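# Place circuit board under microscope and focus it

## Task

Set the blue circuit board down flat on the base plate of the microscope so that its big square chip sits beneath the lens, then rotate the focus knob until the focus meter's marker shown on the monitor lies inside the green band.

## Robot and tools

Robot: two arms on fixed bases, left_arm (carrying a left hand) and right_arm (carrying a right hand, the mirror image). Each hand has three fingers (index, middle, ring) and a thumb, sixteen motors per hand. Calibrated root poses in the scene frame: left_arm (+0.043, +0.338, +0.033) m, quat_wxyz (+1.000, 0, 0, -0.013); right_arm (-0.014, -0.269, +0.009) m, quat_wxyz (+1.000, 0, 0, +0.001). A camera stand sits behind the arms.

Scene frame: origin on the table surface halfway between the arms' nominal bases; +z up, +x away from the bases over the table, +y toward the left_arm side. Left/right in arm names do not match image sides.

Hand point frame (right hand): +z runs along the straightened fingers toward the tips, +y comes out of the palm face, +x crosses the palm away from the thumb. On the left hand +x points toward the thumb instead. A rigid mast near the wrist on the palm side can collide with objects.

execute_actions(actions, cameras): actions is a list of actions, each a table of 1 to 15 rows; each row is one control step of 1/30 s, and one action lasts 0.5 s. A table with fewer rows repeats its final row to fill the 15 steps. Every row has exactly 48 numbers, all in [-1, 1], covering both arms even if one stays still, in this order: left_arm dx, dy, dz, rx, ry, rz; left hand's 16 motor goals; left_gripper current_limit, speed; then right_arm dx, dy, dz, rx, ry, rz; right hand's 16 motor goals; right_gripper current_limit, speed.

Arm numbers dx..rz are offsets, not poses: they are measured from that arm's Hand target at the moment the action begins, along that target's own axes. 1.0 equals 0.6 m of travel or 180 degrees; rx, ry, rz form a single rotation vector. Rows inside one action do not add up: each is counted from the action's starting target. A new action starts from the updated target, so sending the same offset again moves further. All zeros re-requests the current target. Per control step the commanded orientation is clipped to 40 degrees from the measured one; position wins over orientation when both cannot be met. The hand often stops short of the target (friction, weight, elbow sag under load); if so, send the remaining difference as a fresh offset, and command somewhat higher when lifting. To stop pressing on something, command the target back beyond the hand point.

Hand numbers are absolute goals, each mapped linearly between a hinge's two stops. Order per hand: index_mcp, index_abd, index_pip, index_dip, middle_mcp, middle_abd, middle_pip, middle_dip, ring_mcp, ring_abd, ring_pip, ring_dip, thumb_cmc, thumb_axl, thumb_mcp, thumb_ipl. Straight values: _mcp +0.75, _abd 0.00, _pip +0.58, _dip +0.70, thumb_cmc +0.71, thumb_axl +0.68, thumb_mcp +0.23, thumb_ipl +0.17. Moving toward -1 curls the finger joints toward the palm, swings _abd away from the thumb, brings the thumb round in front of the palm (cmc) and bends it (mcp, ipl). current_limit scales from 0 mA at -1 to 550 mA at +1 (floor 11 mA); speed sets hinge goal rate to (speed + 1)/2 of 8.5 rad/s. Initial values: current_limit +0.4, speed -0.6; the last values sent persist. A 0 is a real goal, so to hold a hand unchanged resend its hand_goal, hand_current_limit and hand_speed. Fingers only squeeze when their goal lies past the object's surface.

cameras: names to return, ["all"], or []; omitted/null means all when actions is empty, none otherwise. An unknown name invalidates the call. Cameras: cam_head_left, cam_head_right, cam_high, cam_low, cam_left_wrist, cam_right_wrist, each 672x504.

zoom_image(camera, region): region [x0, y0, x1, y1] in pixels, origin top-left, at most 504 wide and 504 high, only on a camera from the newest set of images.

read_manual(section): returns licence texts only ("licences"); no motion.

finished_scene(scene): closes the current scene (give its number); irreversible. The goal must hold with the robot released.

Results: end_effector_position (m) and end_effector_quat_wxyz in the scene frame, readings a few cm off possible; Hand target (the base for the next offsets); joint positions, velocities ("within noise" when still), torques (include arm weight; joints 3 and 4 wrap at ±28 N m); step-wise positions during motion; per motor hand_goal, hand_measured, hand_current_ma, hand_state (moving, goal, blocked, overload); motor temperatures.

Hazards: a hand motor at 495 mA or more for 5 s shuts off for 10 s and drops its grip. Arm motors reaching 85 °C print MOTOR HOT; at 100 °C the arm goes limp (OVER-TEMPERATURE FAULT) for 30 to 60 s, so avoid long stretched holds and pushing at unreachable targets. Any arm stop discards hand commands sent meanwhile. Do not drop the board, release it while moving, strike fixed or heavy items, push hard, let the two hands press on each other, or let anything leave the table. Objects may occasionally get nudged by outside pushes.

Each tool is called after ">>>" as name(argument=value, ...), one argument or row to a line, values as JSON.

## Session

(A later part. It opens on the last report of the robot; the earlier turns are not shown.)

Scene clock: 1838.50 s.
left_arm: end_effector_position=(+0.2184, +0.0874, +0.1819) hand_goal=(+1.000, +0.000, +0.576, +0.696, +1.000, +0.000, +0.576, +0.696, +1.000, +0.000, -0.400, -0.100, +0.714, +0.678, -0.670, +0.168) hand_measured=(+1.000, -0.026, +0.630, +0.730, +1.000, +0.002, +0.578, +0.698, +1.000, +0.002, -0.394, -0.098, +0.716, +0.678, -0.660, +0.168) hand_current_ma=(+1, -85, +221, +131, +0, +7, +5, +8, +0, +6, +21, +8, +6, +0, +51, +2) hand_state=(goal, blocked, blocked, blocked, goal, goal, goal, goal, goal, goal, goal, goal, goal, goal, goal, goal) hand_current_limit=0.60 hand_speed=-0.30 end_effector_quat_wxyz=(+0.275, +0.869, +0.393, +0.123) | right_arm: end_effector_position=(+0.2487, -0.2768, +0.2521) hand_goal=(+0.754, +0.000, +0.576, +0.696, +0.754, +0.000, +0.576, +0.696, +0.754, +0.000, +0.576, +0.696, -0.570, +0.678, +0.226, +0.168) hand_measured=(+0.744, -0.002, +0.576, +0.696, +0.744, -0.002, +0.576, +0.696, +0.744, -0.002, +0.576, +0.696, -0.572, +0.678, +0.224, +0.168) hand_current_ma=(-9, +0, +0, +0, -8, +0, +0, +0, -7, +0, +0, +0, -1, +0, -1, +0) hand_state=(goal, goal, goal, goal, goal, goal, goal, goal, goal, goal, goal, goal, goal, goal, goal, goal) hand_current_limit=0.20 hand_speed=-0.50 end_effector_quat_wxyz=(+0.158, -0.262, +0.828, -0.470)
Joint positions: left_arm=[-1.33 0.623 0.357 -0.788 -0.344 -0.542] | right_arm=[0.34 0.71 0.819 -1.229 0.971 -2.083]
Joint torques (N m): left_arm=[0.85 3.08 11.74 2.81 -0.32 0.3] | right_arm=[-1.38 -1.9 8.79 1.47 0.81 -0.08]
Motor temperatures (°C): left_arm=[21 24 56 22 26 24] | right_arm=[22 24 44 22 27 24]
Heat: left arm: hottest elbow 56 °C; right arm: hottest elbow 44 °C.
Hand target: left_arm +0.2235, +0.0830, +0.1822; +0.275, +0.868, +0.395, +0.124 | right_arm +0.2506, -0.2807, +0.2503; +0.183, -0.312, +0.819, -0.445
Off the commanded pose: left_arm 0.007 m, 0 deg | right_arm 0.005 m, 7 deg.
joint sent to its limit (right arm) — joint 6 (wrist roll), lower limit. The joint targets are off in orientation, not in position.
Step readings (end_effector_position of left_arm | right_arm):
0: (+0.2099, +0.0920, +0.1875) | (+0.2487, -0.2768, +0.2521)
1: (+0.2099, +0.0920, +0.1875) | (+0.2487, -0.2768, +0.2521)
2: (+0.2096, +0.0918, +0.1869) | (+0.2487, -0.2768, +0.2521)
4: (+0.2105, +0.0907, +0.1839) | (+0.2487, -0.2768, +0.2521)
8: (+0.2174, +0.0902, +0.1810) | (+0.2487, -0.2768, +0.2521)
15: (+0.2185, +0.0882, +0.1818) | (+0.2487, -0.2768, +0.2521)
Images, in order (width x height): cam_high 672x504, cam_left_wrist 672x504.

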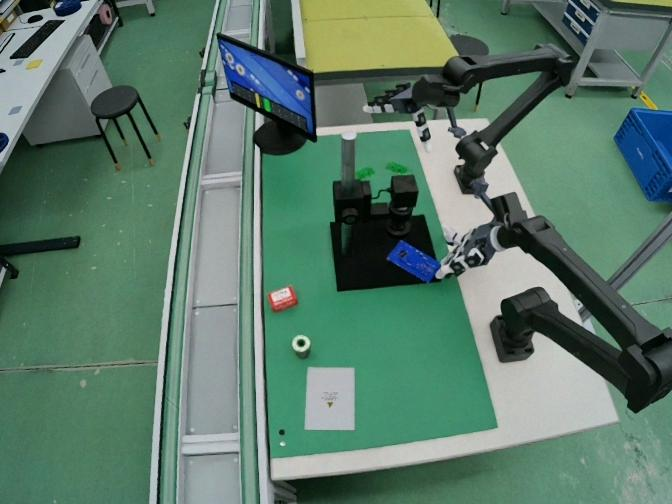

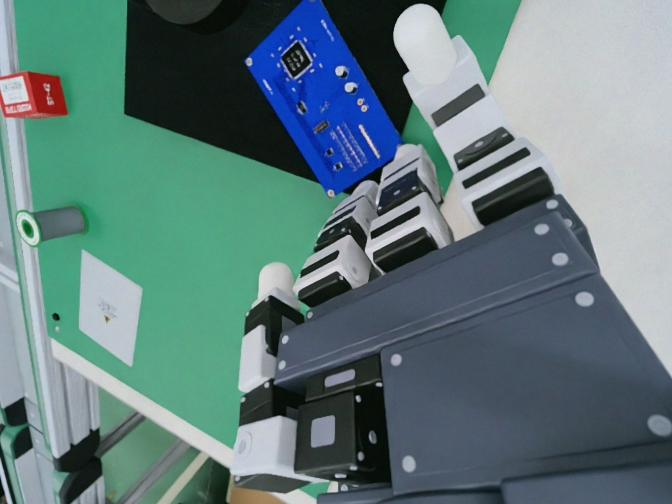

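>>> execute_actions(
  actions=[
    [[0.0333,-0.0099,-0.0151,0,0,0,1,0,0.576,0.696,1,0,0.576,0.696,1,0,-0.4,-0.1,0.714,0.678,-0.67,0.168,0.7,-0.3,0,0,0,0,0,0,0.754,0,0.576,0.696,0.754,0,0.576,0.696,0.754,0,0.576,0.696,-0.571,0.678,0.226,0.168,0.2,-0.5]],
  ],
  cameras=["cam_left_wrist","cam_high"],
)

>>> zoom_image(
  camera="cam_left_wrist",
  region=[270, 60, 450, 220],
)

Scene clock: 1849.83 s.
left_arm: end_effector_position=(+0.2289, +0.0998, +0.1918) hand_goal=(+1.000, +0.000, +0.576, +0.696, +1.000, +0.000, +0.576, +0.696, +1.000, +0.000, -0.400, -0.100, +0.714, +0.678, -0.670, +0.168) hand_measured=(+1.000, -0.002, +0.580, +0.698, +1.000, +0.002, +0.578, +0.698, +1.000, +0.002, -0.394, -0.098, +0.716, +0.678, -0.660, +0.168) hand_current_ma=(+1, -8, +11, +9, +0, +6, +5, +8, +0, +6, +21, +8, +6, +0, +51, +2) hand_state=(goal, goal, goal, goal, goal, goal, goal, goal, goal, goal, goal, goal, goal, goal, goal, goal) hand_current_limit=0.70 hand_speed=-0.30 end_effector_quat_wxyz=(+0.283, +0.865, +0.397, +0.122) | right_arm: end_effector_position=(+0.2487, -0.2768, +0.2521) hand_goal=(+0.754, +0.000, +0.576, +0.696, +0.754, +0.000, +0.576, +0.696, +0.754, +0.000, +0.576, +0.696, -0.570, +0.678, +0.226, +0.168) hand_measured=(+0.744, -0.002, +0.576, +0.696, +0.744, -0.002, +0.576, +0.696, +0.744, -0.002, +0.576, +0.696, -0.572, +0.678, +0.224, +0.168) hand_current_ma=(-9, +0, +0, +0, -8, +0, +0, +0, -7, +0, +0, +0, -1, +0, -1, +0) hand_state=(goal, goal, goal, goal, goal, goal, goal, goal, goal, goal, goal, goal, goal, goal, goal, goal) hand_current_limit=0.20 hand_speed=-0.50 end_effector_quat_wxyz=(+0.158, -0.262, +0.828, -0.470)
Joint positions: left_arm=[-1.249 0.553 0.357 -0.82 -0.306 -0.477] | right_arm=[0.34 0.71 0.819 -1.229 0.971 -2.083]
Joint torques (N m): left_arm=[0.15 0.91 10.43 1.48 -0.32 0.28] | right_arm=[-1.38 -1.9 8.9 1.42 0.8 -0.08]
Motor temperatures (°C): left_arm=[21 24 56 22 26 24] | right_arm=[22 24 44 22 27 24]
Heat: left arm: hottest elbow 56 °C; right arm: hottest elbow 44 °C.
Hand target: left_arm +0.2291, +0.1048, +0.1861; +0.274, +0.868, +0.395, +0.124 | right_arm +0.2506, -0.2807, +0.2503; +0.183, -0.312, +0.819, -0.445
Off the commanded pose: left_arm 0.007 m, 1 deg | right_arm 0.005 m, 7 deg.
joint sent to its limit (right arm) — joint 6 (wrist roll), lower limit. The joint targets are off in orientation, not in position.
Step readings (end_effector_position of left_arm | right_arm):
0: (+0.2184, +0.0874, +0.1819) | (+0.2487, -0.2768, +0.2521)
1: (+0.2183, +0.0873, +0.1818) | (+0.2487, -0.2768, +0.2521)
2: (+0.2186, +0.0874, +0.1820) | (+0.2487, -0.2768, +0.2521)
4: (+0.2206, +0.0895, +0.1840) | (+0.2487, -0.2768, +0.2521)
8: (+0.2285, +0.0980, +0.1903) | (+0.2487, -0.2768, +0.2521)
15: (+0.2291, +0.1000, +0.1920) | (+0.2487, -0.2768, +0.2521)
Images, in order (width x height): cam_high 672x504, cam_left_wrist 672x504.

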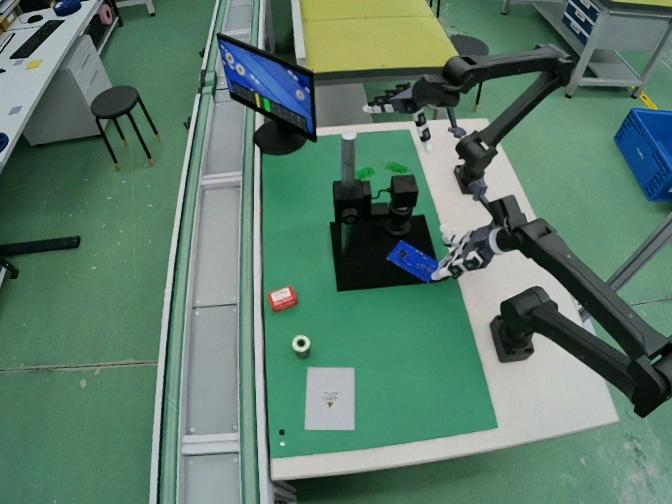

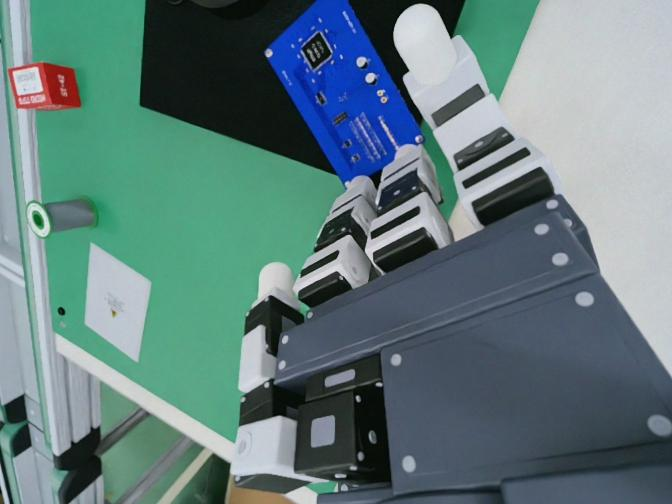

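Scaled by 2.800.

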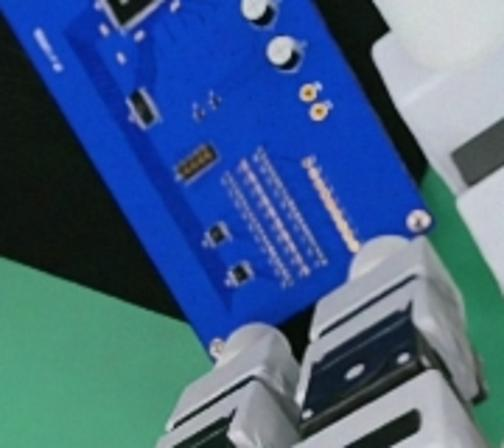

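>>> execute_actions(
  actions=[
    [[-0.0045,-0.0243,-0.0007,0,0,0,1,0,0.576,0.696,1,0,0.576,0.696,1,0,-0.4,-0.1,0.714,0.678,-0.67,0.168,0.7,-0.3,0,0,0,0,0,0,0.754,0,0.576,0.696,0.754,0,0.576,0.696,0.754,0,0.576,0.696,-0.571,0.678,0.226,0.168,0.2,-0.5]],
  ],
  cameras=["cam_left_wrist","cam_high"],
)

>>> zoom_image(
  camera="cam_left_wrist",
  region=[270, 60, 450, 220],
)

>>> zoom_image(
  camera="cam_high",
  region=[400, 230, 480, 310],
)

Scene clock: 1856.33 s.
left_arm: end_effector_position=(+0.2219, +0.1053, +0.1881) hand_goal=(+1.000, +0.000, +0.576, +0.696, +1.000, +0.000, +0.576, +0.696, +1.000, +0.000, -0.400, -0.100, +0.714, +0.678, -0.670, +0.168) hand_measured=(+1.000, -0.002, +0.580, +0.698, +1.000, +0.002, +0.578, +0.698, +1.000, +0.002, -0.394, -0.098, +0.716, +0.678, -0.660, +0.168) hand_current_ma=(+1, -7, +10, +9, +0, +6, +5, +8, +0, +6, +21, +8, +6, +0, +51, +2) hand_state=(goal, goal, goal, goal, goal, goal, goal, goal, goal, goal, goal, goal, goal, goal, goal, goal) hand_current_limit=0.70 hand_speed=-0.30 end_effector_quat_wxyz=(+0.284, +0.865, +0.396, +0.125) | right_arm: end_effector_position=(+0.2487, -0.2768, +0.2521) hand_goal=(+0.754, +0.000, +0.576, +0.696, +0.754, +0.000, +0.576, +0.696, +0.754, +0.000, +0.576, +0.696, -0.570, +0.678, +0.226, +0.168) hand_measured=(+0.744, -0.002, +0.576, +0.696, +0.744, -0.002, +0.576, +0.696, +0.744, -0.002, +0.576, +0.696, -0.572, +0.678, +0.224, +0.168) hand_current_ma=(-9, +0, +0, +0, -8, +0, +0, +0, -7, +0, +0, +0, -1, +0, -1, +0) hand_state=(goal, goal, goal, goal, goal, goal, goal, goal, goal, goal, goal, goal, goal, goal, goal, goal) hand_current_limit=0.20 hand_speed=-0.50 end_effector_quat_wxyz=(+0.158, -0.262, +0.828, -0.470)
Joint positions: left_arm=[-1.289 0.523 0.338 -0.841 -0.332 -0.508] | right_arm=[0.34 0.71 0.819 -1.229 0.971 -2.083]
Joint torques (N m): left_arm=[-1.44 1.03 9.81 1.48 -0.51 0.05] | right_arm=[-1.2 -1.96 8.81 1.4 0.8 -0.09]
Motor temperatures (°C): left_arm=[21 24 56 22 26 24] | right_arm=[22 24 44 22 27 24]
Heat: left arm: hottest elbow 56 °C; right arm: hottest elbow 44 °C.
Hand target: left_arm +0.2181, +0.1108, +0.1779; +0.274, +0.868, +0.395, +0.124 | right_arm +0.2506, -0.2807, +0.2503; +0.183, -0.312, +0.819, -0.445
Off the commanded pose: left_arm 0.012 m, 1 deg | right_arm 0.005 m, 7 deg.
joint sent to its limit (right arm) — joint 6 (wrist roll), lower limit. The joint targets are off in orientation, not in position.
Step readings (end_effector_position of left_arm | right_arm):
0: (+0.2288, +0.0998, +0.1918) | (+0.2487, -0.2768, +0.2521)
1: (+0.2288, +0.0998, +0.1918) | (+0.2487, -0.2768, +0.2521)
2: (+0.2290, +0.1001, +0.1922) | (+0.2487, -0.2768, +0.2521)
4: (+0.2288, +0.1015, +0.1931) | (+0.2487, -0.2768, +0.2521)
8: (+0.2245, +0.1032, +0.1905) | (+0.2487, -0.2768, +0.2521)
15: (+0.2220, +0.1048, +0.1879) | (+0.2487, -0.2768, +0.2521)
Images, in order (width x height): cam_high 672x504, cam_left_wrist 672x504.

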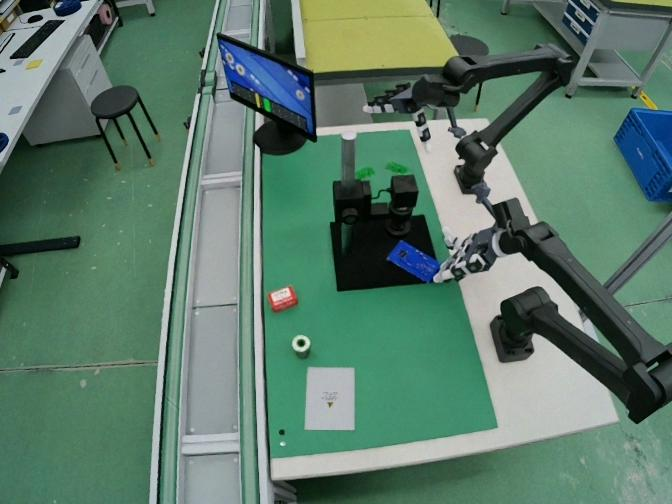

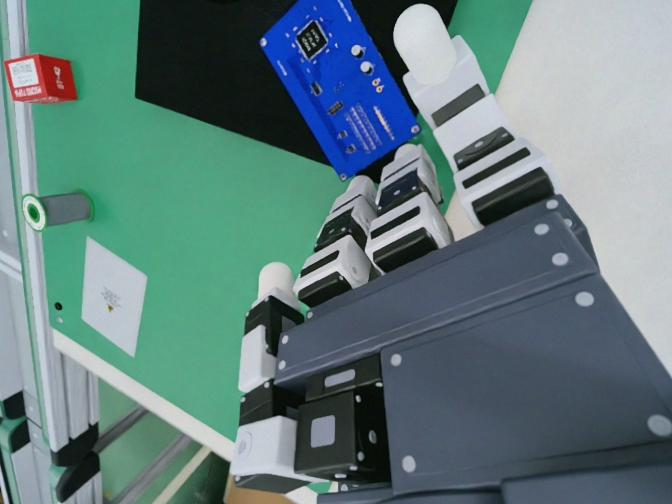

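Scaled by 2.800.

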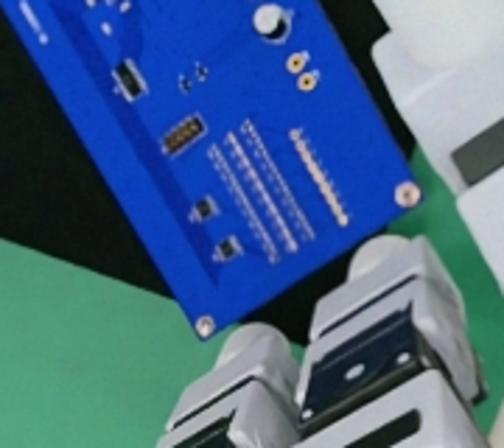

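Scaled by 6.300.

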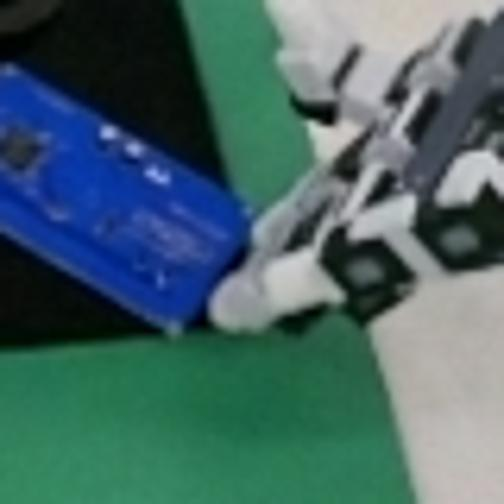

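>>> execute_actions(
  actions=[
    [[-0.0008,0.0365,0.0153,0,0,0,1,0,0.576,0.696,1,0,0.576,0.696,1,0,-0.4,-0.1,0.714,0.678,-0.67,0.168,0.7,-0.3,0,0,0,0,0,0,0.754,0,0.576,0.696,0.754,0,0.576,0.696,0.754,0,0.576,0.696,-0.571,0.678,0.226,0.168,0.2,-0.5]],
  ],
  cameras=["cam_left_wrist","cam_high"],
)

>>> zoom_image(
  camera="cam_left_wrist",
  region=[270, 60, 450, 220],
)

>>> zoom_image(
  camera="cam_high",
  region=[400, 230, 480, 310],
)

Scene clock: 1861.27 s.
left_arm: end_effector_position=(+0.2299, +0.1018, +0.1769) hand_goal=(+1.000, +0.000, +0.576, +0.696, +1.000, +0.000, +0.576, +0.696, +1.000, +0.000, -0.400, -0.100, +0.714, +0.678, -0.670, +0.168) hand_measured=(+1.000, +0.000, +0.596, +0.706, +1.000, -0.004, +0.590, +0.702, +1.000, +0.002, -0.394, -0.098, +0.716, +0.678, -0.660, +0.168) hand_current_ma=(+1, -1, +78, +35, +0, -9, +51, +23, +0, +6, +21, +8, +6, +0, +51, +2) hand_state=(goal, goal, blocked, goal, goal, goal, goal, goal, goal, goal, goal, goal, goal, goal, goal, goal) hand_current_limit=0.70 hand_speed=-0.30 end_effector_quat_wxyz=(+0.266, +0.871, +0.395, +0.124) | right_arm: end_effector_position=(+0.2487, -0.2768, +0.2521) hand_goal=(+0.754, +0.000, +0.576, +0.696, +0.754, +0.000, +0.576, +0.696, +0.754, +0.000, +0.576, +0.696, -0.570, +0.678, +0.226, +0.168) hand_measured=(+0.744, -0.002, +0.576, +0.696, +0.744, -0.002, +0.576, +0.696, +0.744, -0.002, +0.576, +0.696, -0.572, +0.678, +0.224, +0.168) hand_current_ma=(-9, +0, +0, +0, -8, +0, +0, +0, -7, +0, +0, +0, -1, +0, -1, +0) hand_state=(goal, goal, goal, goal, goal, goal, goal, goal, goal, goal, goal, goal, goal, goal, goal, goal) hand_current_limit=0.20 hand_speed=-0.50 end_effector_quat_wxyz=(+0.158, -0.262, +0.828, -0.470)
Joint positions: left_arm=[-1.236 0.58 0.338 -0.805 -0.298 -0.462] | right_arm=[0.34 0.71 0.819 -1.229 0.971 -2.083]
Joint torques (N m): left_arm=[0.56 2.96 12.19 3.1 -0.25 0.24] | right_arm=[-1.32 -1.79 8.84 1.42 0.81 -0.09]
Motor temperatures (°C): left_arm=[21 24 56 22 26 24] | right_arm=[22 24 44 22 27 24]
Heat: left arm: hottest elbow 56 °C; right arm: hottest elbow 44 °C.
Hand target: left_arm +0.2352, +0.0951, +0.1829; +0.274, +0.868, +0.395, +0.124 | right_arm +0.2506, -0.2807, +0.2503; +0.183, -0.312, +0.819, -0.445
Off the commanded pose: left_arm 0.010 m, 1 deg | right_arm 0.005 m, 7 deg.
joint sent to its limit (right arm) — joint 6 (wrist roll), lower limit. The joint targets are off in orientation, not in position.
Step readings (end_effector_position of left_arm | right_arm):
0: (+0.2219, +0.1053, +0.1880) | (+0.2487, -0.2768, +0.2521)
1: (+0.2219, +0.1053, +0.1880) | (+0.2487, -0.2768, +0.2521)
2: (+0.2216, +0.1051, +0.1874) | (+0.2487, -0.2768, +0.2521)
4: (+0.2223, +0.1037, +0.1842) | (+0.2487, -0.2768, +0.2521)
8: (+0.2290, +0.1036, +0.1771) | (+0.2487, -0.2768, +0.2521)
15: (+0.2299, +0.1021, +0.1769) | (+0.2487, -0.2768, +0.2521)
Images, in order (width x height): cam_high 672x504, cam_left_wrist 672x504.

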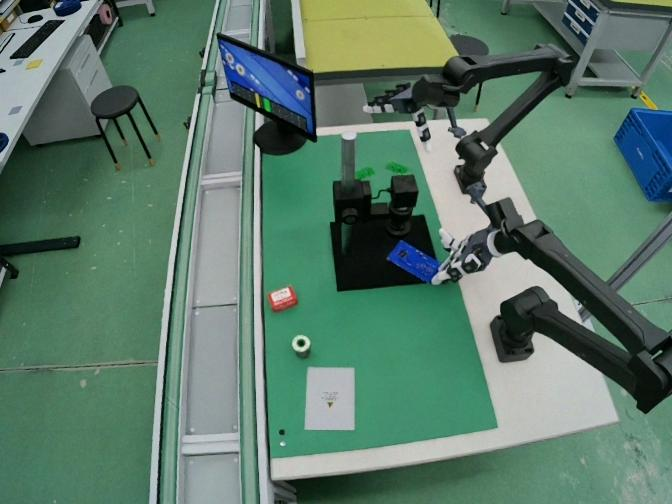

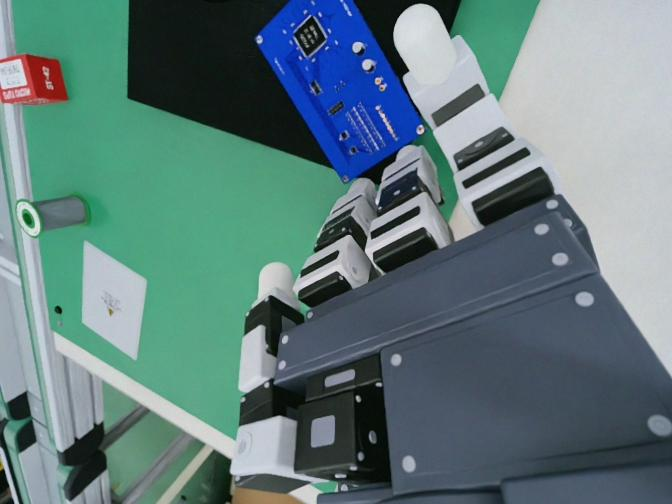

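Scaled by 2.800.

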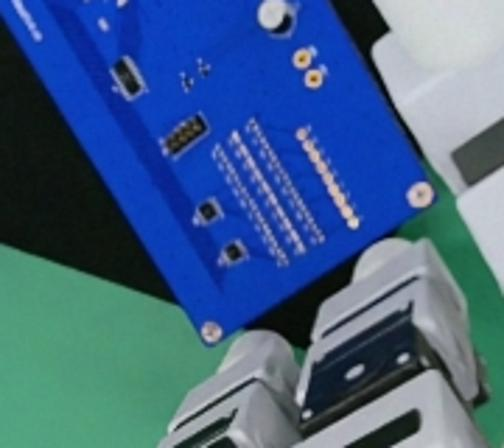

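Scaled by 6.300.

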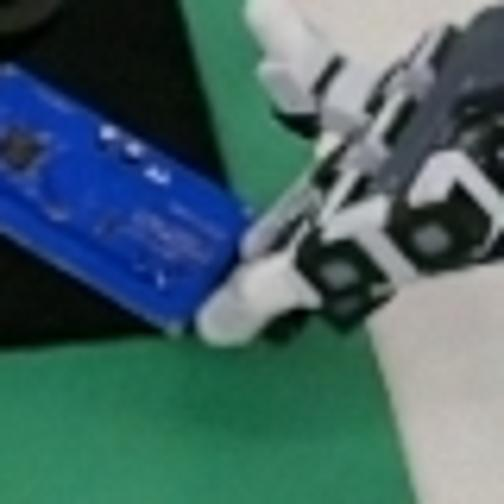

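>>> execute_actions(
  actions=[
    [[0,0.0067,-0.0137,0,0,0,1,0,0.576,0.696,1,0,0.576,0.696,1,0,-0.4,-0.1,0.714,0.678,-0.67,0.168,0.7,-0.3,0,0,0,0,0,0,0.754,0,0.576,0.696,0.754,0,0.576,0.696,0.754,0,0.576,0.696,-0.571,0.678,0.226,0.168,0.2,-0.5]],
  ],
)

Scene clock: 1865.60 s.
left_arm: end_effector_position=(+0.2299, +0.1017, +0.1773) hand_goal=(+1.000, +0.000, +0.576, +0.696, +1.000, +0.000, +0.576, +0.696, +1.000, +0.000, -0.400, -0.100, +0.714, +0.678, -0.670, +0.168) hand_measured=(+1.000, +0.000, +0.598, +0.706, +1.000, -0.004, +0.590, +0.702, +1.000, +0.002, -0.394, -0.098, +0.716, +0.678, -0.660, +0.168) hand_current_ma=(+1, -1, +79, +35, +0, -9, +51, +23, +0, +6, +21, +8, +6, +0, +51, +2) hand_state=(goal, goal, blocked, goal, goal, goal, goal, goal, goal, goal, goal, goal, goal, goal, goal, goal) hand_current_limit=0.70 hand_speed=-0.30 end_effector_quat_wxyz=(+0.267, +0.871, +0.394, +0.124) | right_arm: end_effector_position=(+0.2487, -0.2768, +0.2521) hand_goal=(+0.754, +0.000, +0.576, +0.696, +0.754, +0.000, +0.576, +0.696, +0.754, +0.000, +0.576, +0.696, -0.570, +0.678, +0.226, +0.168) hand_measured=(+0.744, -0.002, +0.576, +0.696, +0.744, -0.002, +0.576, +0.696, +0.744, -0.002, +0.576, +0.696, -0.572, +0.678, +0.224, +0.168) hand_current_ma=(-9, +0, +0, +0, -8, +0, +0, +0, -7, +0, +0, +0, -1, +0, -1, +0) hand_state=(goal, goal, goal, goal, goal, goal, goal, goal, goal, goal, goal, goal, goal, goal, goal, goal) hand_current_limit=0.20 hand_speed=-0.50 end_effector_quat_wxyz=(+0.158, -0.262, +0.828, -0.470)
Joint positions: left_arm=[-1.236 0.58 0.339 -0.806 -0.298 -0.461] | right_arm=[0.34 0.71 0.819 -1.229 0.971 -2.083]
Joint torques (N m): left_arm=[0.32 1.73 13.72 1.57 -0.33 0.22] | right_arm=[-1.2 -2.08 8.84 1.36 0.82 -0.09]
Motor temperatures (°C): left_arm=[21 24 57 22 26 24] | right_arm=[22 24 44 22 27 24]
Heat: left arm: hottest elbow 57 °C; right arm: hottest elbow 44 °C.
Hand target: left_arm +0.2342, +0.0960, +0.1922; +0.274, +0.868, +0.395, +0.124 | right_arm +0.2506, -0.2807, +0.2503; +0.183, -0.312, +0.819, -0.445
Off the commanded pose: left_arm 0.016 m, 1 deg | right_arm 0.005 m, 7 deg.
joint sent to its limit (right arm) — joint 6 (wrist roll), lower limit. The joint targets are off in orientation, not in position.
Step readings (end_effector_position of left_arm | right_arm):
0: (+0.2299, +0.1017, +0.1769) | (+0.2487, -0.2768, +0.2521)
1: (+0.2299, +0.1017, +0.1769) | (+0.2487, -0.2768, +0.2521)
2: (+0.2299, +0.1017, +0.1769) | (+0.2487, -0.2768, +0.2521)
4: (+0.2299, +0.1017, +0.1769) | (+0.2487, -0.2768, +0.2521)
8: (+0.2299, +0.1018, +0.1771) | (+0.2487, -0.2768, +0.2521)
15: (+0.2299, +0.1017, +0.1773) | (+0.2487, -0.2768, +0.2521)

>>> execute_actions(
  actions=[
    [[0,-0.0053,-0.0277,0,0,0,1,0,0.576,0.696,1,0,0.576,0.696,1,0,-0.4,-0.1,0.714,0.678,-0.67,0.168,0.7,-0.3,0,0,0,0,0,0,0.754,0,0.576,0.696,0.754,0,0.576,0.696,0.754,0,0.576,0.696,-0.571,0.678,0.226,0.168,0.2,-0.5]],
  ],
)

Scene clock: 1868.77 s.
left_arm: end_effector_position=(+0.2247, +0.1138, +0.1768) hand_goal=(+1.000, +0.000, +0.576, +0.696, +1.000, +0.000, +0.576, +0.696, +1.000, +0.000, -0.400, -0.100, +0.714, +0.678, -0.670, +0.168) hand_measured=(+1.000, +0.000, +0.580, +0.698, +0.998, -0.004, +0.578, +0.698, +1.000, +0.002, -0.394, -0.098, +0.716, +0.678, -0.660, +0.168) hand_current_ma=(+1, -1, +10, +9, -3, -10, +4, +5, +0, +6, +21, +8, +6, +0, +51, +2) hand_state=(goal, goal, goal, goal, goal, goal, goal, goal, goal, goal, goal, goal, goal, goal, goal, goal) hand_current_limit=0.70 hand_speed=-0.30 end_effector_quat_wxyz=(+0.252, +0.875, +0.394, +0.129) | right_arm: end_effector_position=(+0.2487, -0.2768, +0.2521) hand_goal=(+0.754, +0.000, +0.576, +0.696, +0.754, +0.000, +0.576, +0.696, +0.754, +0.000, +0.576, +0.696, -0.570, +0.678, +0.226, +0.168) hand_measured=(+0.744, -0.002, +0.576, +0.696, +0.744, -0.002, +0.576, +0.696, +0.744, -0.002, +0.576, +0.696, -0.572, +0.678, +0.224, +0.168) hand_current_ma=(-9, +0, +0, +0, -8, +0, +0, +0, -7, +0, +0, +0, -1, +0, -1, +0) hand_state=(goal, goal, goal, goal, goal, goal, goal, goal, goal, goal, goal, goal, goal, goal, goal, goal) hand_current_limit=0.20 hand_speed=-0.50 end_effector_quat_wxyz=(+0.158, -0.262, +0.828, -0.470)
Joint positions: left_arm=[-1.253 0.537 0.34 -0.885 -0.313 -0.475] | right_arm=[0.34 0.71 0.819 -1.229 0.971 -2.083]
Joint torques (N m): left_arm=[-1.61 1.03 15.02 1.31 -0.49 -0.01] | right_arm=[-1.2 -1.96 8.84 1.39 0.81 -0.08]
Motor temperatures (°C): left_arm=[21 24 58 22 26 24] | right_arm=[22 24 44 22 27 24]
Heat: left arm: hottest elbow 58 °C; right arm: hottest elbow 44 °C.
Hand target: left_arm +0.2250, +0.1040, +0.2038; +0.274, +0.868, +0.395, +0.124 | right_arm +0.2506, -0.2807, +0.2503; +0.183, -0.312, +0.819, -0.445
Off the commanded pose: left_arm 0.029 m, 3 deg | right_arm 0.005 m, 7 deg.
joint sent to its limit (right arm) — joint 6 (wrist roll), lower limit. The joint targets are off in orientation, not in position.
Step readings (end_effector_position of left_arm | right_arm):
0: (+0.2299, +0.1017, +0.1773) | (+0.2487, -0.2768, +0.2521)
1: (+0.2299, +0.1018, +0.1772) | (+0.2487, -0.2768, +0.2521)
2: (+0.2297, +0.1023, +0.1775) | (+0.2487, -0.2768, +0.2521)
4: (+0.2290, +0.1050, +0.1775) | (+0.2487, -0.2768, +0.2521)
8: (+0.2271, +0.1108, +0.1779) | (+0.2487, -0.2768, +0.2521)
15: (+0.2250, +0.1132, +0.1769) | (+0.2487, -0.2768, +0.2521)

>>> execute_actions(
  actions=[
    [[0,0.0096,-0.0137,0,0,0,1,0,0.576,0.696,1,0,0.576,0.696,1,0,-0.4,-0.1,0.714,0.678,-0.67,0.168,0.7,-0.3,0,0,0,0,0,0,0.754,0,0.576,0.696,0.754,0,0.576,0.696,0.754,0,0.576,0.696,-0.571,0.678,0.226,0.168,0.2,-0.5]],
  ],
)

Scene clock: 1874.10 s.
left_arm: end_effector_position=(+0.2235, +0.1177, +0.1776) hand_goal=(+1.000, +0.000, +0.576, +0.696, +1.000, +0.000, +0.576, +0.696, +1.000, +0.000, -0.400, -0.100, +0.714, +0.678, -0.670, +0.168) hand_measured=(+1.000, +0.000, +0.580, +0.698, +0.998, -0.004, +0.578, +0.698, +1.000, +0.002, -0.394, -0.098, +0.716, +0.678, -0.660, +0.168) hand_current_ma=(+1, -1, +9, +9, -3, -10, +4, +5, +0, +6, +21, +8, +6, +0, +51, +2) hand_state=(goal, goal, goal, goal, goal, goal, goal, goal, goal, goal, goal, goal, goal, goal, goal, goal) hand_current_limit=0.70 hand_speed=-0.30 end_effector_quat_wxyz=(+0.244, +0.877, +0.394, +0.130) | right_arm: end_effector_position=(+0.2487, -0.2768, +0.2521) hand_goal=(+0.754, +0.000, +0.576, +0.696, +0.754, +0.000, +0.576, +0.696, +0.754, +0.000, +0.576, +0.696, -0.570, +0.678, +0.226, +0.168) hand_measured=(+0.744, -0.002, +0.576, +0.696, +0.744, -0.002, +0.576, +0.696, +0.744, -0.002, +0.576, +0.696, -0.572, +0.678, +0.224, +0.168) hand_current_ma=(-9, +0, +0, +0, -8, +0, +0, +0, -7, +0, +0, +0, -1, +0, -1, +0) hand_state=(goal, goal, goal, goal, goal, goal, goal, goal, goal, goal, goal, goal, goal, goal, goal, goal) hand_current_limit=0.20 hand_speed=-0.50 end_effector_quat_wxyz=(+0.158, -0.262, +0.828, -0.470)
Joint positions: left_arm=[-1.253 0.526 0.347 -0.918 -0.313 -0.475] | right_arm=[0.34 0.71 0.819 -1.229 0.971 -2.083]
Joint torques (N m): left_arm=[-1.49 1.03 16.34 1.28 -0.49 0.04] | right_arm=[-1.26 -1.85 8.8 1.37 0.81 -0.08]
Motor temperatures (°C): left_arm=[21 24 58 22 26 24] | right_arm=[22 24 44 22 27 24]
Heat: left arm: hottest elbow 58 °C; right arm: hottest elbow 44 °C.
Hand target: left_arm +0.2250, +0.1041, +0.2138; +0.274, +0.868, +0.395, +0.124 | right_arm +0.2506, -0.2807, +0.2503; +0.183, -0.312, +0.819, -0.445
Off the commanded pose: left_arm 0.039 m, 4 deg | right_arm 0.005 m, 7 deg.
joint sent to its limit (right arm) — joint 6 (wrist roll), lower limit. The joint targets are off in orientation, not in position.
Step readings (end_effector_position of left_arm | right_arm):
0: (+0.2247, +0.1139, +0.1768) | (+0.2487, -0.2768, +0.2521)
1: (+0.2247, +0.1139, +0.1767) | (+0.2487, -0.2768, +0.2521)
2: (+0.2246, +0.1143, +0.1764) | (+0.2487, -0.2768, +0.2521)
4: (+0.2242, +0.1157, +0.1755) | (+0.2487, -0.2768, +0.2521)
8: (+0.2235, +0.1178, +0.1743) | (+0.2487, -0.2768, +0.2521)
15: (+0.2232, +0.1189, +0.1741) | (+0.2487, -0.2768, +0.2521)

>>> execute_actions(
  actions=[
    [[0,0.0105,-0.015,0,0,0,1,0,0.576,0.696,1,0,0.576,0.696,1,0,-0.4,-0.1,0.714,0.678,-0.67,0.168,0.7,-0.3,0,0,0,0,0,0,0.754,0,0.576,0.696,0.754,0,0.576,0.696,0.754,0,0.576,0.696,-0.571,0.678,0.226,0.168,0.2,-0.5]],
    [[0.0,-0.0058,0.0327,0,0,0,1,0,0.576,0.696,1,0,0.576,0.696,1,0,-0.4,-0.1,0.714,0.678,-0.67,0.168,0.7,-0.3,0,0,0,0,0,0,0.754,0,0.576,0.696,0.754,0,0.576,0.696,0.754,0,0.576,0.696,-0.571,0.678,0.226,0.168,0.2,-0.5]],
  ],
  cameras=["cam_left_wrist","cam_high"],
)

>>> zoom_image(
  camera="cam_left_wrist",
  region=[270, 60, 450, 220],
)

Scene clock: 1879.67 s.
left_arm: end_effector_position=(+0.2266, +0.1074, +0.1910) hand_goal=(+1.000, +0.000, +0.576, +0.696, +1.000, +0.000, +0.576, +0.696, +1.000, +0.000, -0.400, -0.100, +0.714, +0.678, -0.670, +0.168) hand_measured=(+1.000, +0.000, +0.580, +0.698, +1.000, -0.004, +0.578, +0.698, +1.000, +0.002, -0.394, -0.098, +0.716, +0.678, -0.660, +0.168) hand_current_ma=(+1, -1, +9, +9, -3, -9, +4, +5, +0, +6, +21, +8, +6, +0, +51, +2) hand_state=(goal, goal, goal, goal, goal, goal, goal, goal, goal, goal, goal, goal, goal, goal, goal, goal) hand_current_limit=0.70 hand_speed=-0.30 end_effector_quat_wxyz=(+0.258, +0.873, +0.395, +0.125) | right_arm: end_effector_position=(+0.2487, -0.2768, +0.2521) hand_goal=(+0.754, +0.000, +0.576, +0.696, +0.754, +0.000, +0.576, +0.696, +0.754, +0.000, +0.576, +0.696, -0.570, +0.678, +0.226, +0.168) hand_measured=(+0.744, -0.002, +0.576, +0.696, +0.744, -0.002, +0.576, +0.696, +0.744, -0.002, +0.576, +0.696, -0.572, +0.678, +0.224, +0.168) hand_current_ma=(-9, +0, +0, +0, -8, +0, +0, +0, -7, +0, +0, +0, -1, +0, -1, +0) hand_state=(goal, goal, goal, goal, goal, goal, goal, goal, goal, goal, goal, goal, goal, goal, goal, goal) hand_current_limit=0.20 hand_speed=-0.50 end_effector_quat_wxyz=(+0.158, -0.262, +0.828, -0.470)
Joint positions: left_arm=[-1.249 0.548 0.376 -0.897 -0.306 -0.475] | right_arm=[0.34 0.71 0.819 -1.229 0.971 -2.083]
Joint torques (N m): left_arm=[0.21 1.32 13.42 2.58 -0.34 0.24] | right_arm=[-1.26 -2.02 8.83 1.4 0.81 -0.08]
Motor temperatures (°C): left_arm=[21 24 59 22 26 24] | right_arm=[22 24 44 22 27 24]
Heat: left arm: hottest elbow 59 °C; right arm: hottest elbow 44 °C.
Hand target: left_arm +0.2314, +0.0986, +0.2067; +0.274, +0.868, +0.395, +0.124 | right_arm +0.2506, -0.2807, +0.2503; +0.183, -0.312, +0.819, -0.445
Off the commanded pose: left_arm 0.019 m, 2 deg | right_arm 0.005 m, 7 deg.
joint sent to its limit (right arm) — joint 6 (wrist roll), lower limit. The joint targets are off in orientation, not in position.
Step readings (end_effector_position of left_arm | right_arm):
0: (+0.2235, +0.1177, +0.1776) | (+0.2487, -0.2768, +0.2521)
1: (+0.2235, +0.1177, +0.1776) | (+0.2487, -0.2768, +0.2521)
2: (+0.2235, +0.1179, +0.1778) | (+0.2487, -0.2768, +0.2521)
4: (+0.2234, +0.1183, +0.1790) | (+0.2487, -0.2768, +0.2521)
8: (+0.2237, +0.1171, +0.1854) | (+0.2487, -0.2768, +0.2521)
15: (+0.2240, +0.1162, +0.1897) | (+0.2487, -0.2768, +0.2521)
16: (+0.2240, +0.1162, +0.1896) | (+0.2487, -0.2768, +0.2521)
17: (+0.2240, +0.1162, +0.1896) | (+0.2487, -0.2768, +0.2521)
19: (+0.2243, +0.1148, +0.1904) | (+0.2487, -0.2768, +0.2521)
23: (+0.2252, +0.1100, +0.1911) | (+0.2487, -0.2768, +0.2521)
30: (+0.2264, +0.1077, +0.1908) | (+0.2487, -0.2768, +0.2521)
Images, in order (width x height): cam_high 672x504, cam_left_wrist 672x504.

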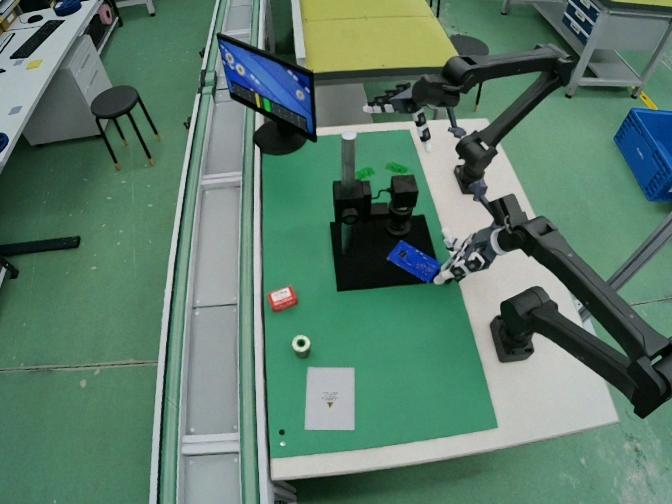

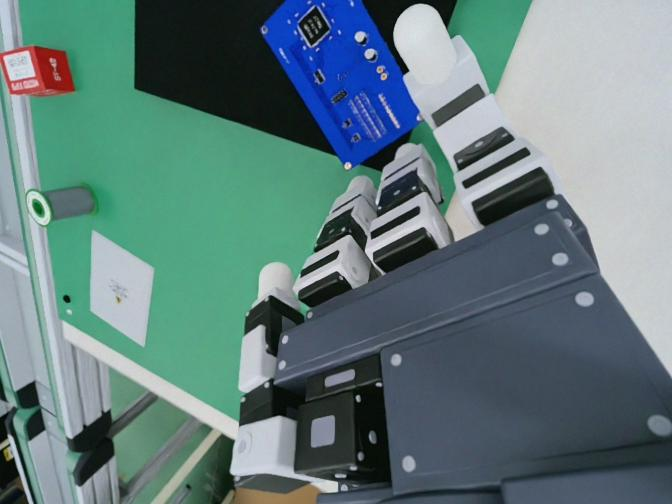

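Scaled by 2.800.

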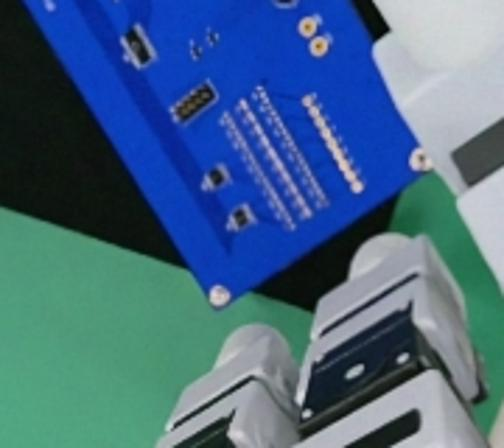

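>>> execute_actions(
  actions=[
    [[0,0.0006,0.0283,0,0,0,1,0,0.576,0.696,1,0,0.576,0.696,1,0,-0.4,-0.1,0.714,0.678,-0.67,0.168,0.7,-0.3,0,0,0,0,0,0,0.754,0,0.576,0.696,0.754,0,0.576,0.696,0.754,0,0.576,0.696,-0.571,0.678,0.226,0.168,0.2,-0.5]],
  ],
  cameras=["cam_left_wrist"],
)

>>> zoom_image(
  camera="cam_left_wrist",
  region=[270, 60, 450, 220],
)

Scene clock: 1885.47 s.
left_arm: end_effector_position=(+0.2357, +0.0948, +0.1901) hand_goal=(+1.000, +0.000, +0.576, +0.696, +1.000, +0.000, +0.576, +0.696, +1.000, +0.000, -0.400, -0.100, +0.714, +0.678, -0.670, +0.168) hand_measured=(+1.000, +0.000, +0.580, +0.698, +1.000, -0.004, +0.578, +0.698, +1.000, +0.002, -0.394, -0.098, +0.716, +0.678, -0.660, +0.168) hand_current_ma=(+1, -1, +9, +9, -1, -9, +4, +5, +0, +6, +21, +8, +6, +0, +51, +2) hand_state=(goal, goal, goal, goal, goal, goal, goal, goal, goal, goal, goal, goal, goal, goal, goal, goal) hand_current_limit=0.70 hand_speed=-0.30 end_effector_quat_wxyz=(+0.269, +0.869, +0.395, +0.123) | right_arm: end_effector_position=(+0.2487, -0.2768, +0.2521) hand_goal=(+0.754, +0.000, +0.576, +0.696, +0.754, +0.000, +0.576, +0.696, +0.754, +0.000, +0.576, +0.696, -0.570, +0.678, +0.226, +0.168) hand_measured=(+0.744, -0.002, +0.576, +0.696, +0.744, -0.002, +0.576, +0.696, +0.744, -0.002, +0.576, +0.696, -0.572, +0.678, +0.224, +0.168) hand_current_ma=(-9, +0, +0, +0, -8, +0, +0, +0, -7, +0, +0, +0, -1, +0, -1, +0) hand_state=(goal, goal, goal, goal, goal, goal, goal, goal, goal, goal, goal, goal, goal, goal, goal, goal) hand_current_limit=0.20 hand_speed=-0.50 end_effector_quat_wxyz=(+0.158, -0.262, +0.828, -0.470)
Joint positions: left_arm=[-1.216 0.602 0.376 -0.81 -0.288 -0.445] | right_arm=[0.34 0.71 0.819 -1.229 0.971 -2.083]
Joint torques (N m): left_arm=[0.26 1.85 11.56 2.65 -0.31 0.25] | right_arm=[-1.26 -1.96 8.84 1.37 0.8 -0.08]
Motor temperatures (°C): left_arm=[21 24 60 22 26 24] | right_arm=[22 24 44 22 27 24]
Heat: left arm: hottest elbow 60 °C; right arm: hottest elbow 44 °C.
Hand target: left_arm +0.2389, +0.0920, +0.1931; +0.274, +0.868, +0.395, +0.124 | right_arm +0.2506, -0.2807, +0.2503; +0.183, -0.312, +0.819, -0.445
Off the commanded pose: left_arm 0.005 m, 1 deg | right_arm 0.005 m, 7 deg.
joint sent to its limit (right arm) — joint 6 (wrist roll), lower limit. The joint targets are off in orientation, not in position.
Step readings (end_effector_position of left_arm | right_arm):
0: (+0.2266, +0.1073, +0.1910) | (+0.2487, -0.2768, +0.2521)
1: (+0.2267, +0.1072, +0.1910) | (+0.2487, -0.2768, +0.2521)
2: (+0.2269, +0.1061, +0.1913) | (+0.2487, -0.2768, +0.2521)
4: (+0.2290, +0.1027, +0.1917) | (+0.2487, -0.2768, +0.2521)
8: (+0.2338, +0.0984, +0.1902) | (+0.2487, -0.2768, +0.2521)
15: (+0.2355, +0.0954, +0.1895) | (+0.2487, -0.2768, +0.2521)
Images, in order (width x height): cam_left_wrist 672x504.

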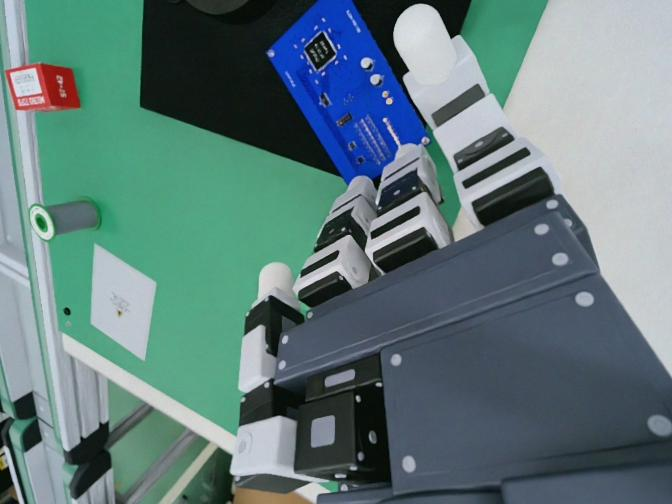

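Scaled by 2.800.

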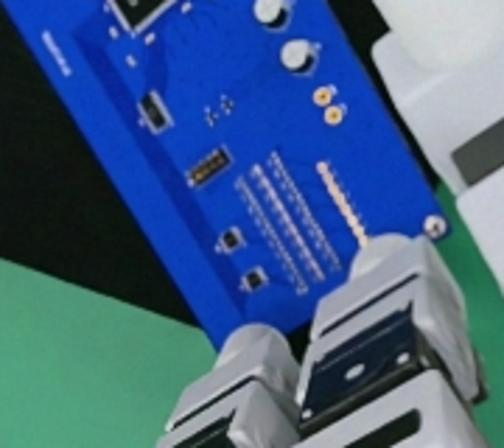

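>>> execute_actions(
  actions=[
    [[-0.0217,0.0592,0.0293,0,0,0,1,0,0.576,0.696,1,0,0.576,0.696,1,0,-0.4,-0.1,0.714,0.678,-0.67,0.168,0.5,-0.3,0,0,0,0,0,0,0.754,0,0.576,0.696,0.754,0,0.576,0.696,0.754,0,0.576,0.696,-0.571,0.678,0.226,0.168,0.2,-0.5]],
  ],
  cameras=["cam_left_wrist","cam_high"],
)

>>> zoom_image(
  camera="cam_left_wrist",
  region=[200, 0, 500, 220],
)

>>> zoom_image(
  camera="cam_high",
  region=[360, 200, 480, 320],
)

Scene clock: 1899.73 s.
left_arm: end_effector_position=(+0.2502, +0.0724, +0.1828) hand_goal=(+1.000, +0.000, +0.576, +0.696, +1.000, +0.000, +0.576, +0.696, +1.000, +0.000, -0.400, -0.100, +0.714, +0.678, -0.670, +0.168) hand_measured=(+1.000, +0.002, +0.640, +0.734, +1.000, -0.004, +0.578, +0.698, +1.000, +0.002, -0.394, -0.098, +0.716, +0.678, -0.660, +0.168) hand_current_ma=(+2, +4, +268, +148, +0, -9, +9, +9, +0, +6, +21, +8, +6, +2, +51, +2) hand_state=(goal, goal, blocked, blocked, goal, goal, goal, goal, goal, goal, goal, goal, goal, goal, goal, goal) hand_current_limit=0.50 hand_speed=-0.30 end_effector_quat_wxyz=(+0.253, +0.874, +0.395, +0.126) | right_arm: end_effector_position=(+0.2487, -0.2768, +0.2521) hand_goal=(+0.754, +0.000, +0.576, +0.696, +0.754, +0.000, +0.576, +0.696, +0.754, +0.000, +0.576, +0.696, -0.570, +0.678, +0.226, +0.168) hand_measured=(+0.744, -0.002, +0.576, +0.696, +0.744, -0.002, +0.576, +0.696, +0.744, -0.002, +0.576, +0.696, -0.572, +0.678, +0.224, +0.168) hand_current_ma=(-9, +0, +0, +0, -8, +0, +0, +0, -7, +0, +0, +0, -1, +0, -1, +0) hand_state=(goal, goal, goal, goal, goal, goal, goal, goal, goal, goal, goal, goal, goal, goal, goal, goal) hand_current_limit=0.20 hand_speed=-0.50 end_effector_quat_wxyz=(+0.158, -0.262, +0.828, -0.470)
Joint positions: left_arm=[-1.183 0.747 0.415 -0.729 -0.275 -0.414] | right_arm=[0.34 0.71 0.819 -1.229 0.971 -2.083]
Joint torques (N m): left_arm=[0.44 1.67 13.67 3.49 -0.07 0.26] | right_arm=[-1.26 -1.9 8.83 1.43 0.82 -0.08]
Motor temperatures (°C): left_arm=[21 24 61 22 25 24] | right_arm=[22 24 44 22 27 24]
Heat: left arm: hottest elbow 61 °C; right arm: hottest elbow 44 °C.
Hand target: left_arm +0.2599, +0.0564, +0.1990; +0.274, +0.868, +0.395, +0.124 | right_arm +0.2506, -0.2807, +0.2503; +0.183, -0.312, +0.819, -0.445
Off the commanded pose: left_arm 0.025 m, 3 deg | right_arm 0.005 m, 7 deg.
joint sent to its limit (right arm) — joint 6 (wrist roll), lower limit. The joint targets are off in orientation, not in position.
Step readings (end_effector_position of left_arm | right_arm):
0: (+0.2357, +0.0948, +0.1900) | (+0.2487, -0.2768, +0.2521)
1: (+0.2357, +0.0946, +0.1897) | (+0.2487, -0.2768, +0.2521)
2: (+0.2361, +0.0936, +0.1886) | (+0.2487, -0.2768, +0.2521)
4: (+0.2385, +0.0894, +0.1840) | (+0.2487, -0.2768, +0.2521)
8: (+0.2453, +0.0780, +0.1824) | (+0.2487, -0.2768, +0.2521)
15: (+0.2499, +0.0731, +0.1830) | (+0.2487, -0.2768, +0.2521)
Images, in order (width x height): cam_high 672x504, cam_left_wrist 672x504.

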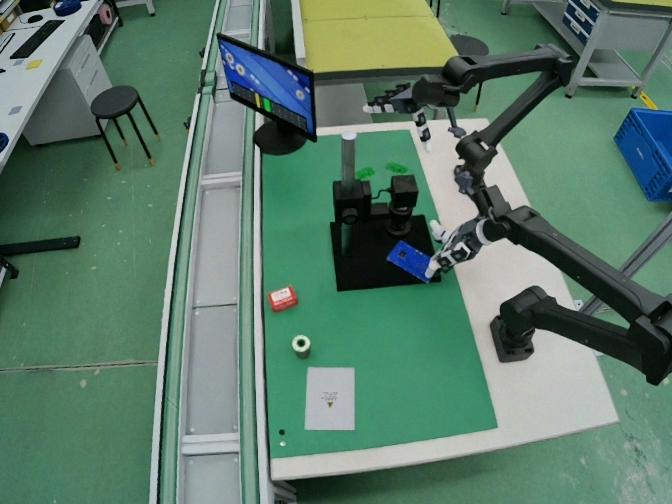

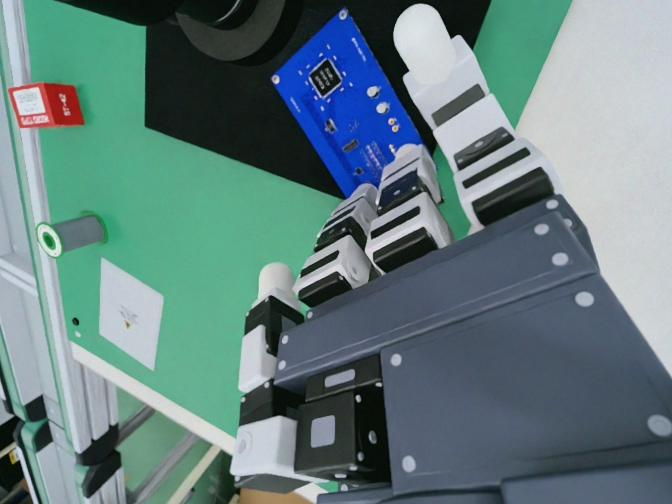

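Scaled by 1.680.

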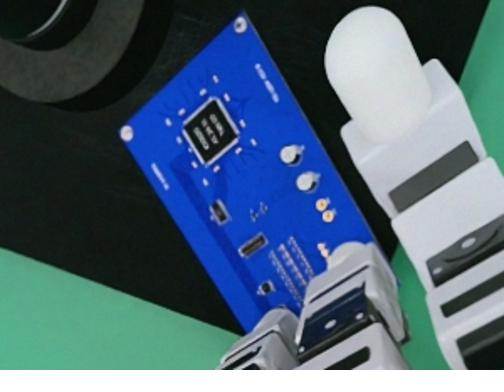

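Scaled by 4.200.

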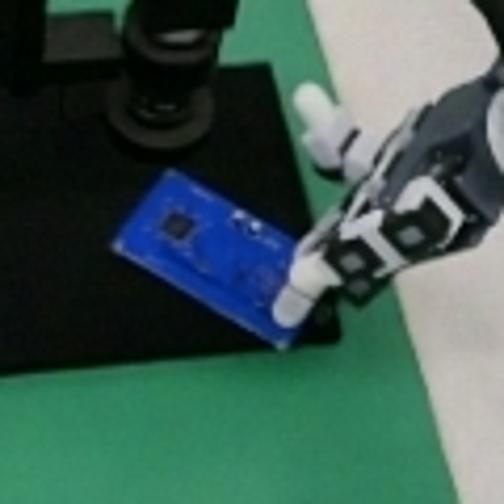

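>>> execute_actions(
  actions=[
    [[0,0.0205,0.0143,0,0,0,1,0,0.576,0.696,1,0,0.576,0.696,1,0,-0.4,-0.1,0.714,0.678,-0.67,0.168,0.5,-0.3,0,0,0,0,0,0,0.754,0,0.576,0.696,0.754,0,0.576,0.696,0.754,0,0.576,0.696,-0.571,0.678,0.226,0.168,0.2,-0.5]],
  ],
  cameras=["cam_left_wrist","cam_high"],
)

>>> zoom_image(
  camera="cam_left_wrist",
  region=[200, 0, 500, 220],
)

>>> zoom_image(
  camera="cam_high",
  region=[360, 200, 480, 320],
)

Scene clock: 1906.00 s.
left_arm: end_effector_position=(+0.2605, +0.0635, +0.1840) hand_goal=(+1.000, +0.000, +0.576, +0.696, +1.000, +0.000, +0.576, +0.696, +1.000, +0.000, -0.400, -0.100, +0.714, +0.678, -0.670, +0.168) hand_measured=(+1.002, +0.000, +0.752, +0.752, +1.000, -0.004, +0.578, +0.698, +1.000, +0.002, -0.394, -0.098, +0.716, +0.678, -0.660, +0.168) hand_current_ma=(+4, -1, +413, +235, +0, -9, +9, +9, +0, +6, +21, +8, +6, +2, +51, +2) hand_state=(goal, goal, blocked, blocked, goal, goal, goal, goal, goal, goal, goal, goal, goal, goal, goal, goal) hand_current_limit=0.50 hand_speed=-0.30 end_effector_quat_wxyz=(+0.252, +0.875, +0.395, +0.126) | right_arm: end_effector_position=(+0.2487, -0.2768, +0.2521) hand_goal=(+0.754, +0.000, +0.576, +0.696, +0.754, +0.000, +0.576, +0.696, +0.754, +0.000, +0.576, +0.696, -0.570, +0.678, +0.226, +0.168) hand_measured=(+0.744, -0.002, +0.576, +0.696, +0.744, -0.002, +0.576, +0.696, +0.744, -0.002, +0.576, +0.696, -0.572, +0.678, +0.224, +0.168) hand_current_ma=(-9, +0, +0, +0, -8, +0, +0, +0, -7, +0, +0, +0, -1, +0, -1, +0) hand_state=(goal, goal, goal, goal, goal, goal, goal, goal, goal, goal, goal, goal, goal, goal, goal, goal) hand_current_limit=0.20 hand_speed=-0.50 end_effector_quat_wxyz=(+0.158, -0.262, +0.828, -0.470)
Joint positions: left_arm=[-1.151 0.797 0.439 -0.698 -0.259 -0.386] | right_arm=[0.34 0.71 0.819 -1.229 0.971 -2.083]
Joint torques (N m): left_arm=[0.73 1.73 13.41 3.93 -0.03 0.28] | right_arm=[-1.26 -2.08 8.83 1.39 0.82 -0.07]
Motor temperatures (°C): left_arm=[21 24 62 22 25 24] | right_arm=[22 24 44 22 27 24]
Heat: left arm: hottest elbow 62 °C; right arm: hottest elbow 44 °C.
Hand target: left_arm +0.2713, +0.0466, +0.1992; +0.274, +0.868, +0.395, +0.124 | right_arm +0.2506, -0.2807, +0.2503; +0.183, -0.312, +0.819, -0.445
Off the commanded pose: left_arm 0.025 m, 3 deg | right_arm 0.005 m, 7 deg.
joint sent to its limit (right arm) — joint 6 (wrist roll), lower limit. The joint targets are off in orientation, not in position.
Step readings (end_effector_position of left_arm | right_arm):
0: (+0.2502, +0.0724, +0.1828) | (+0.2487, -0.2768, +0.2521)
1: (+0.2503, +0.0723, +0.1830) | (+0.2487, -0.2768, +0.2521)
2: (+0.2506, +0.0718, +0.1829) | (+0.2487, -0.2768, +0.2521)
4: (+0.2529, +0.0705, +0.1832) | (+0.2487, -0.2768, +0.2521)
8: (+0.2579, +0.0671, +0.1836) | (+0.2487, -0.2768, +0.2521)
15: (+0.2602, +0.0642, +0.1840) | (+0.2487, -0.2768, +0.2521)
Images, in order (width x height): cam_high 672x504, cam_left_wrist 672x504.

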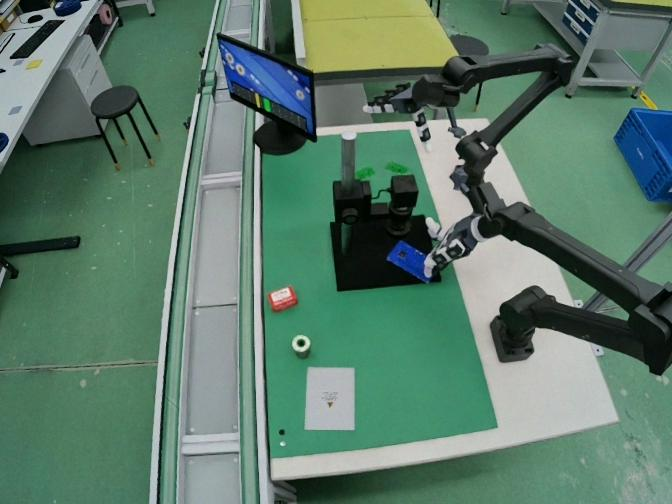

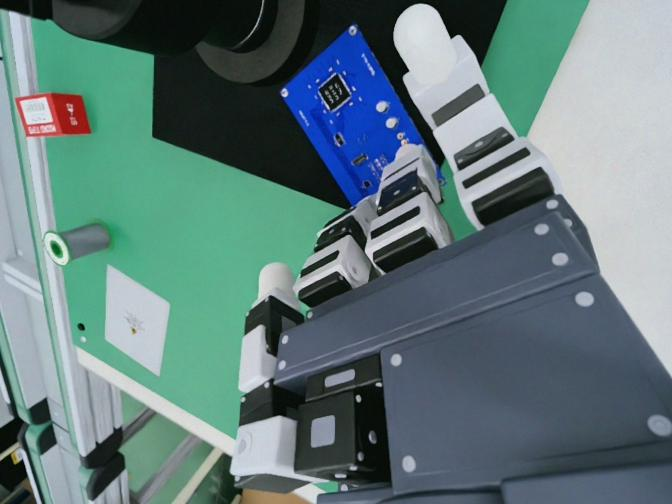

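Scaled by 1.680.

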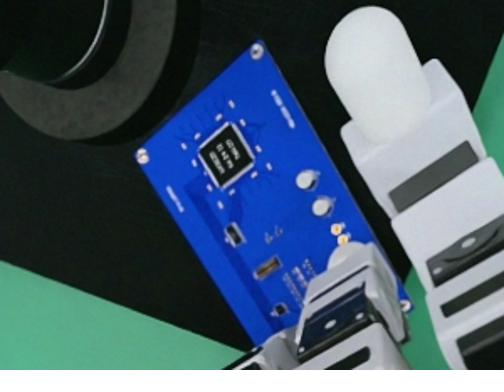

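Scaled by 4.200.

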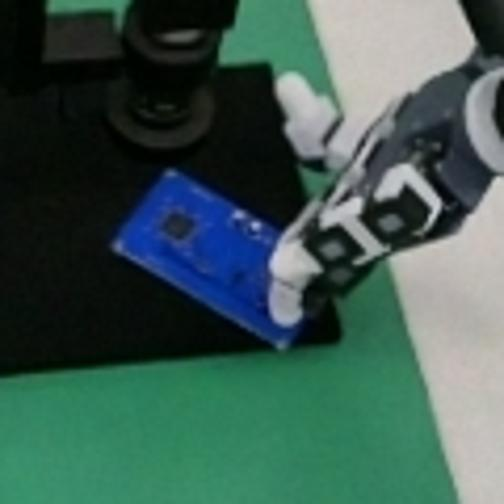

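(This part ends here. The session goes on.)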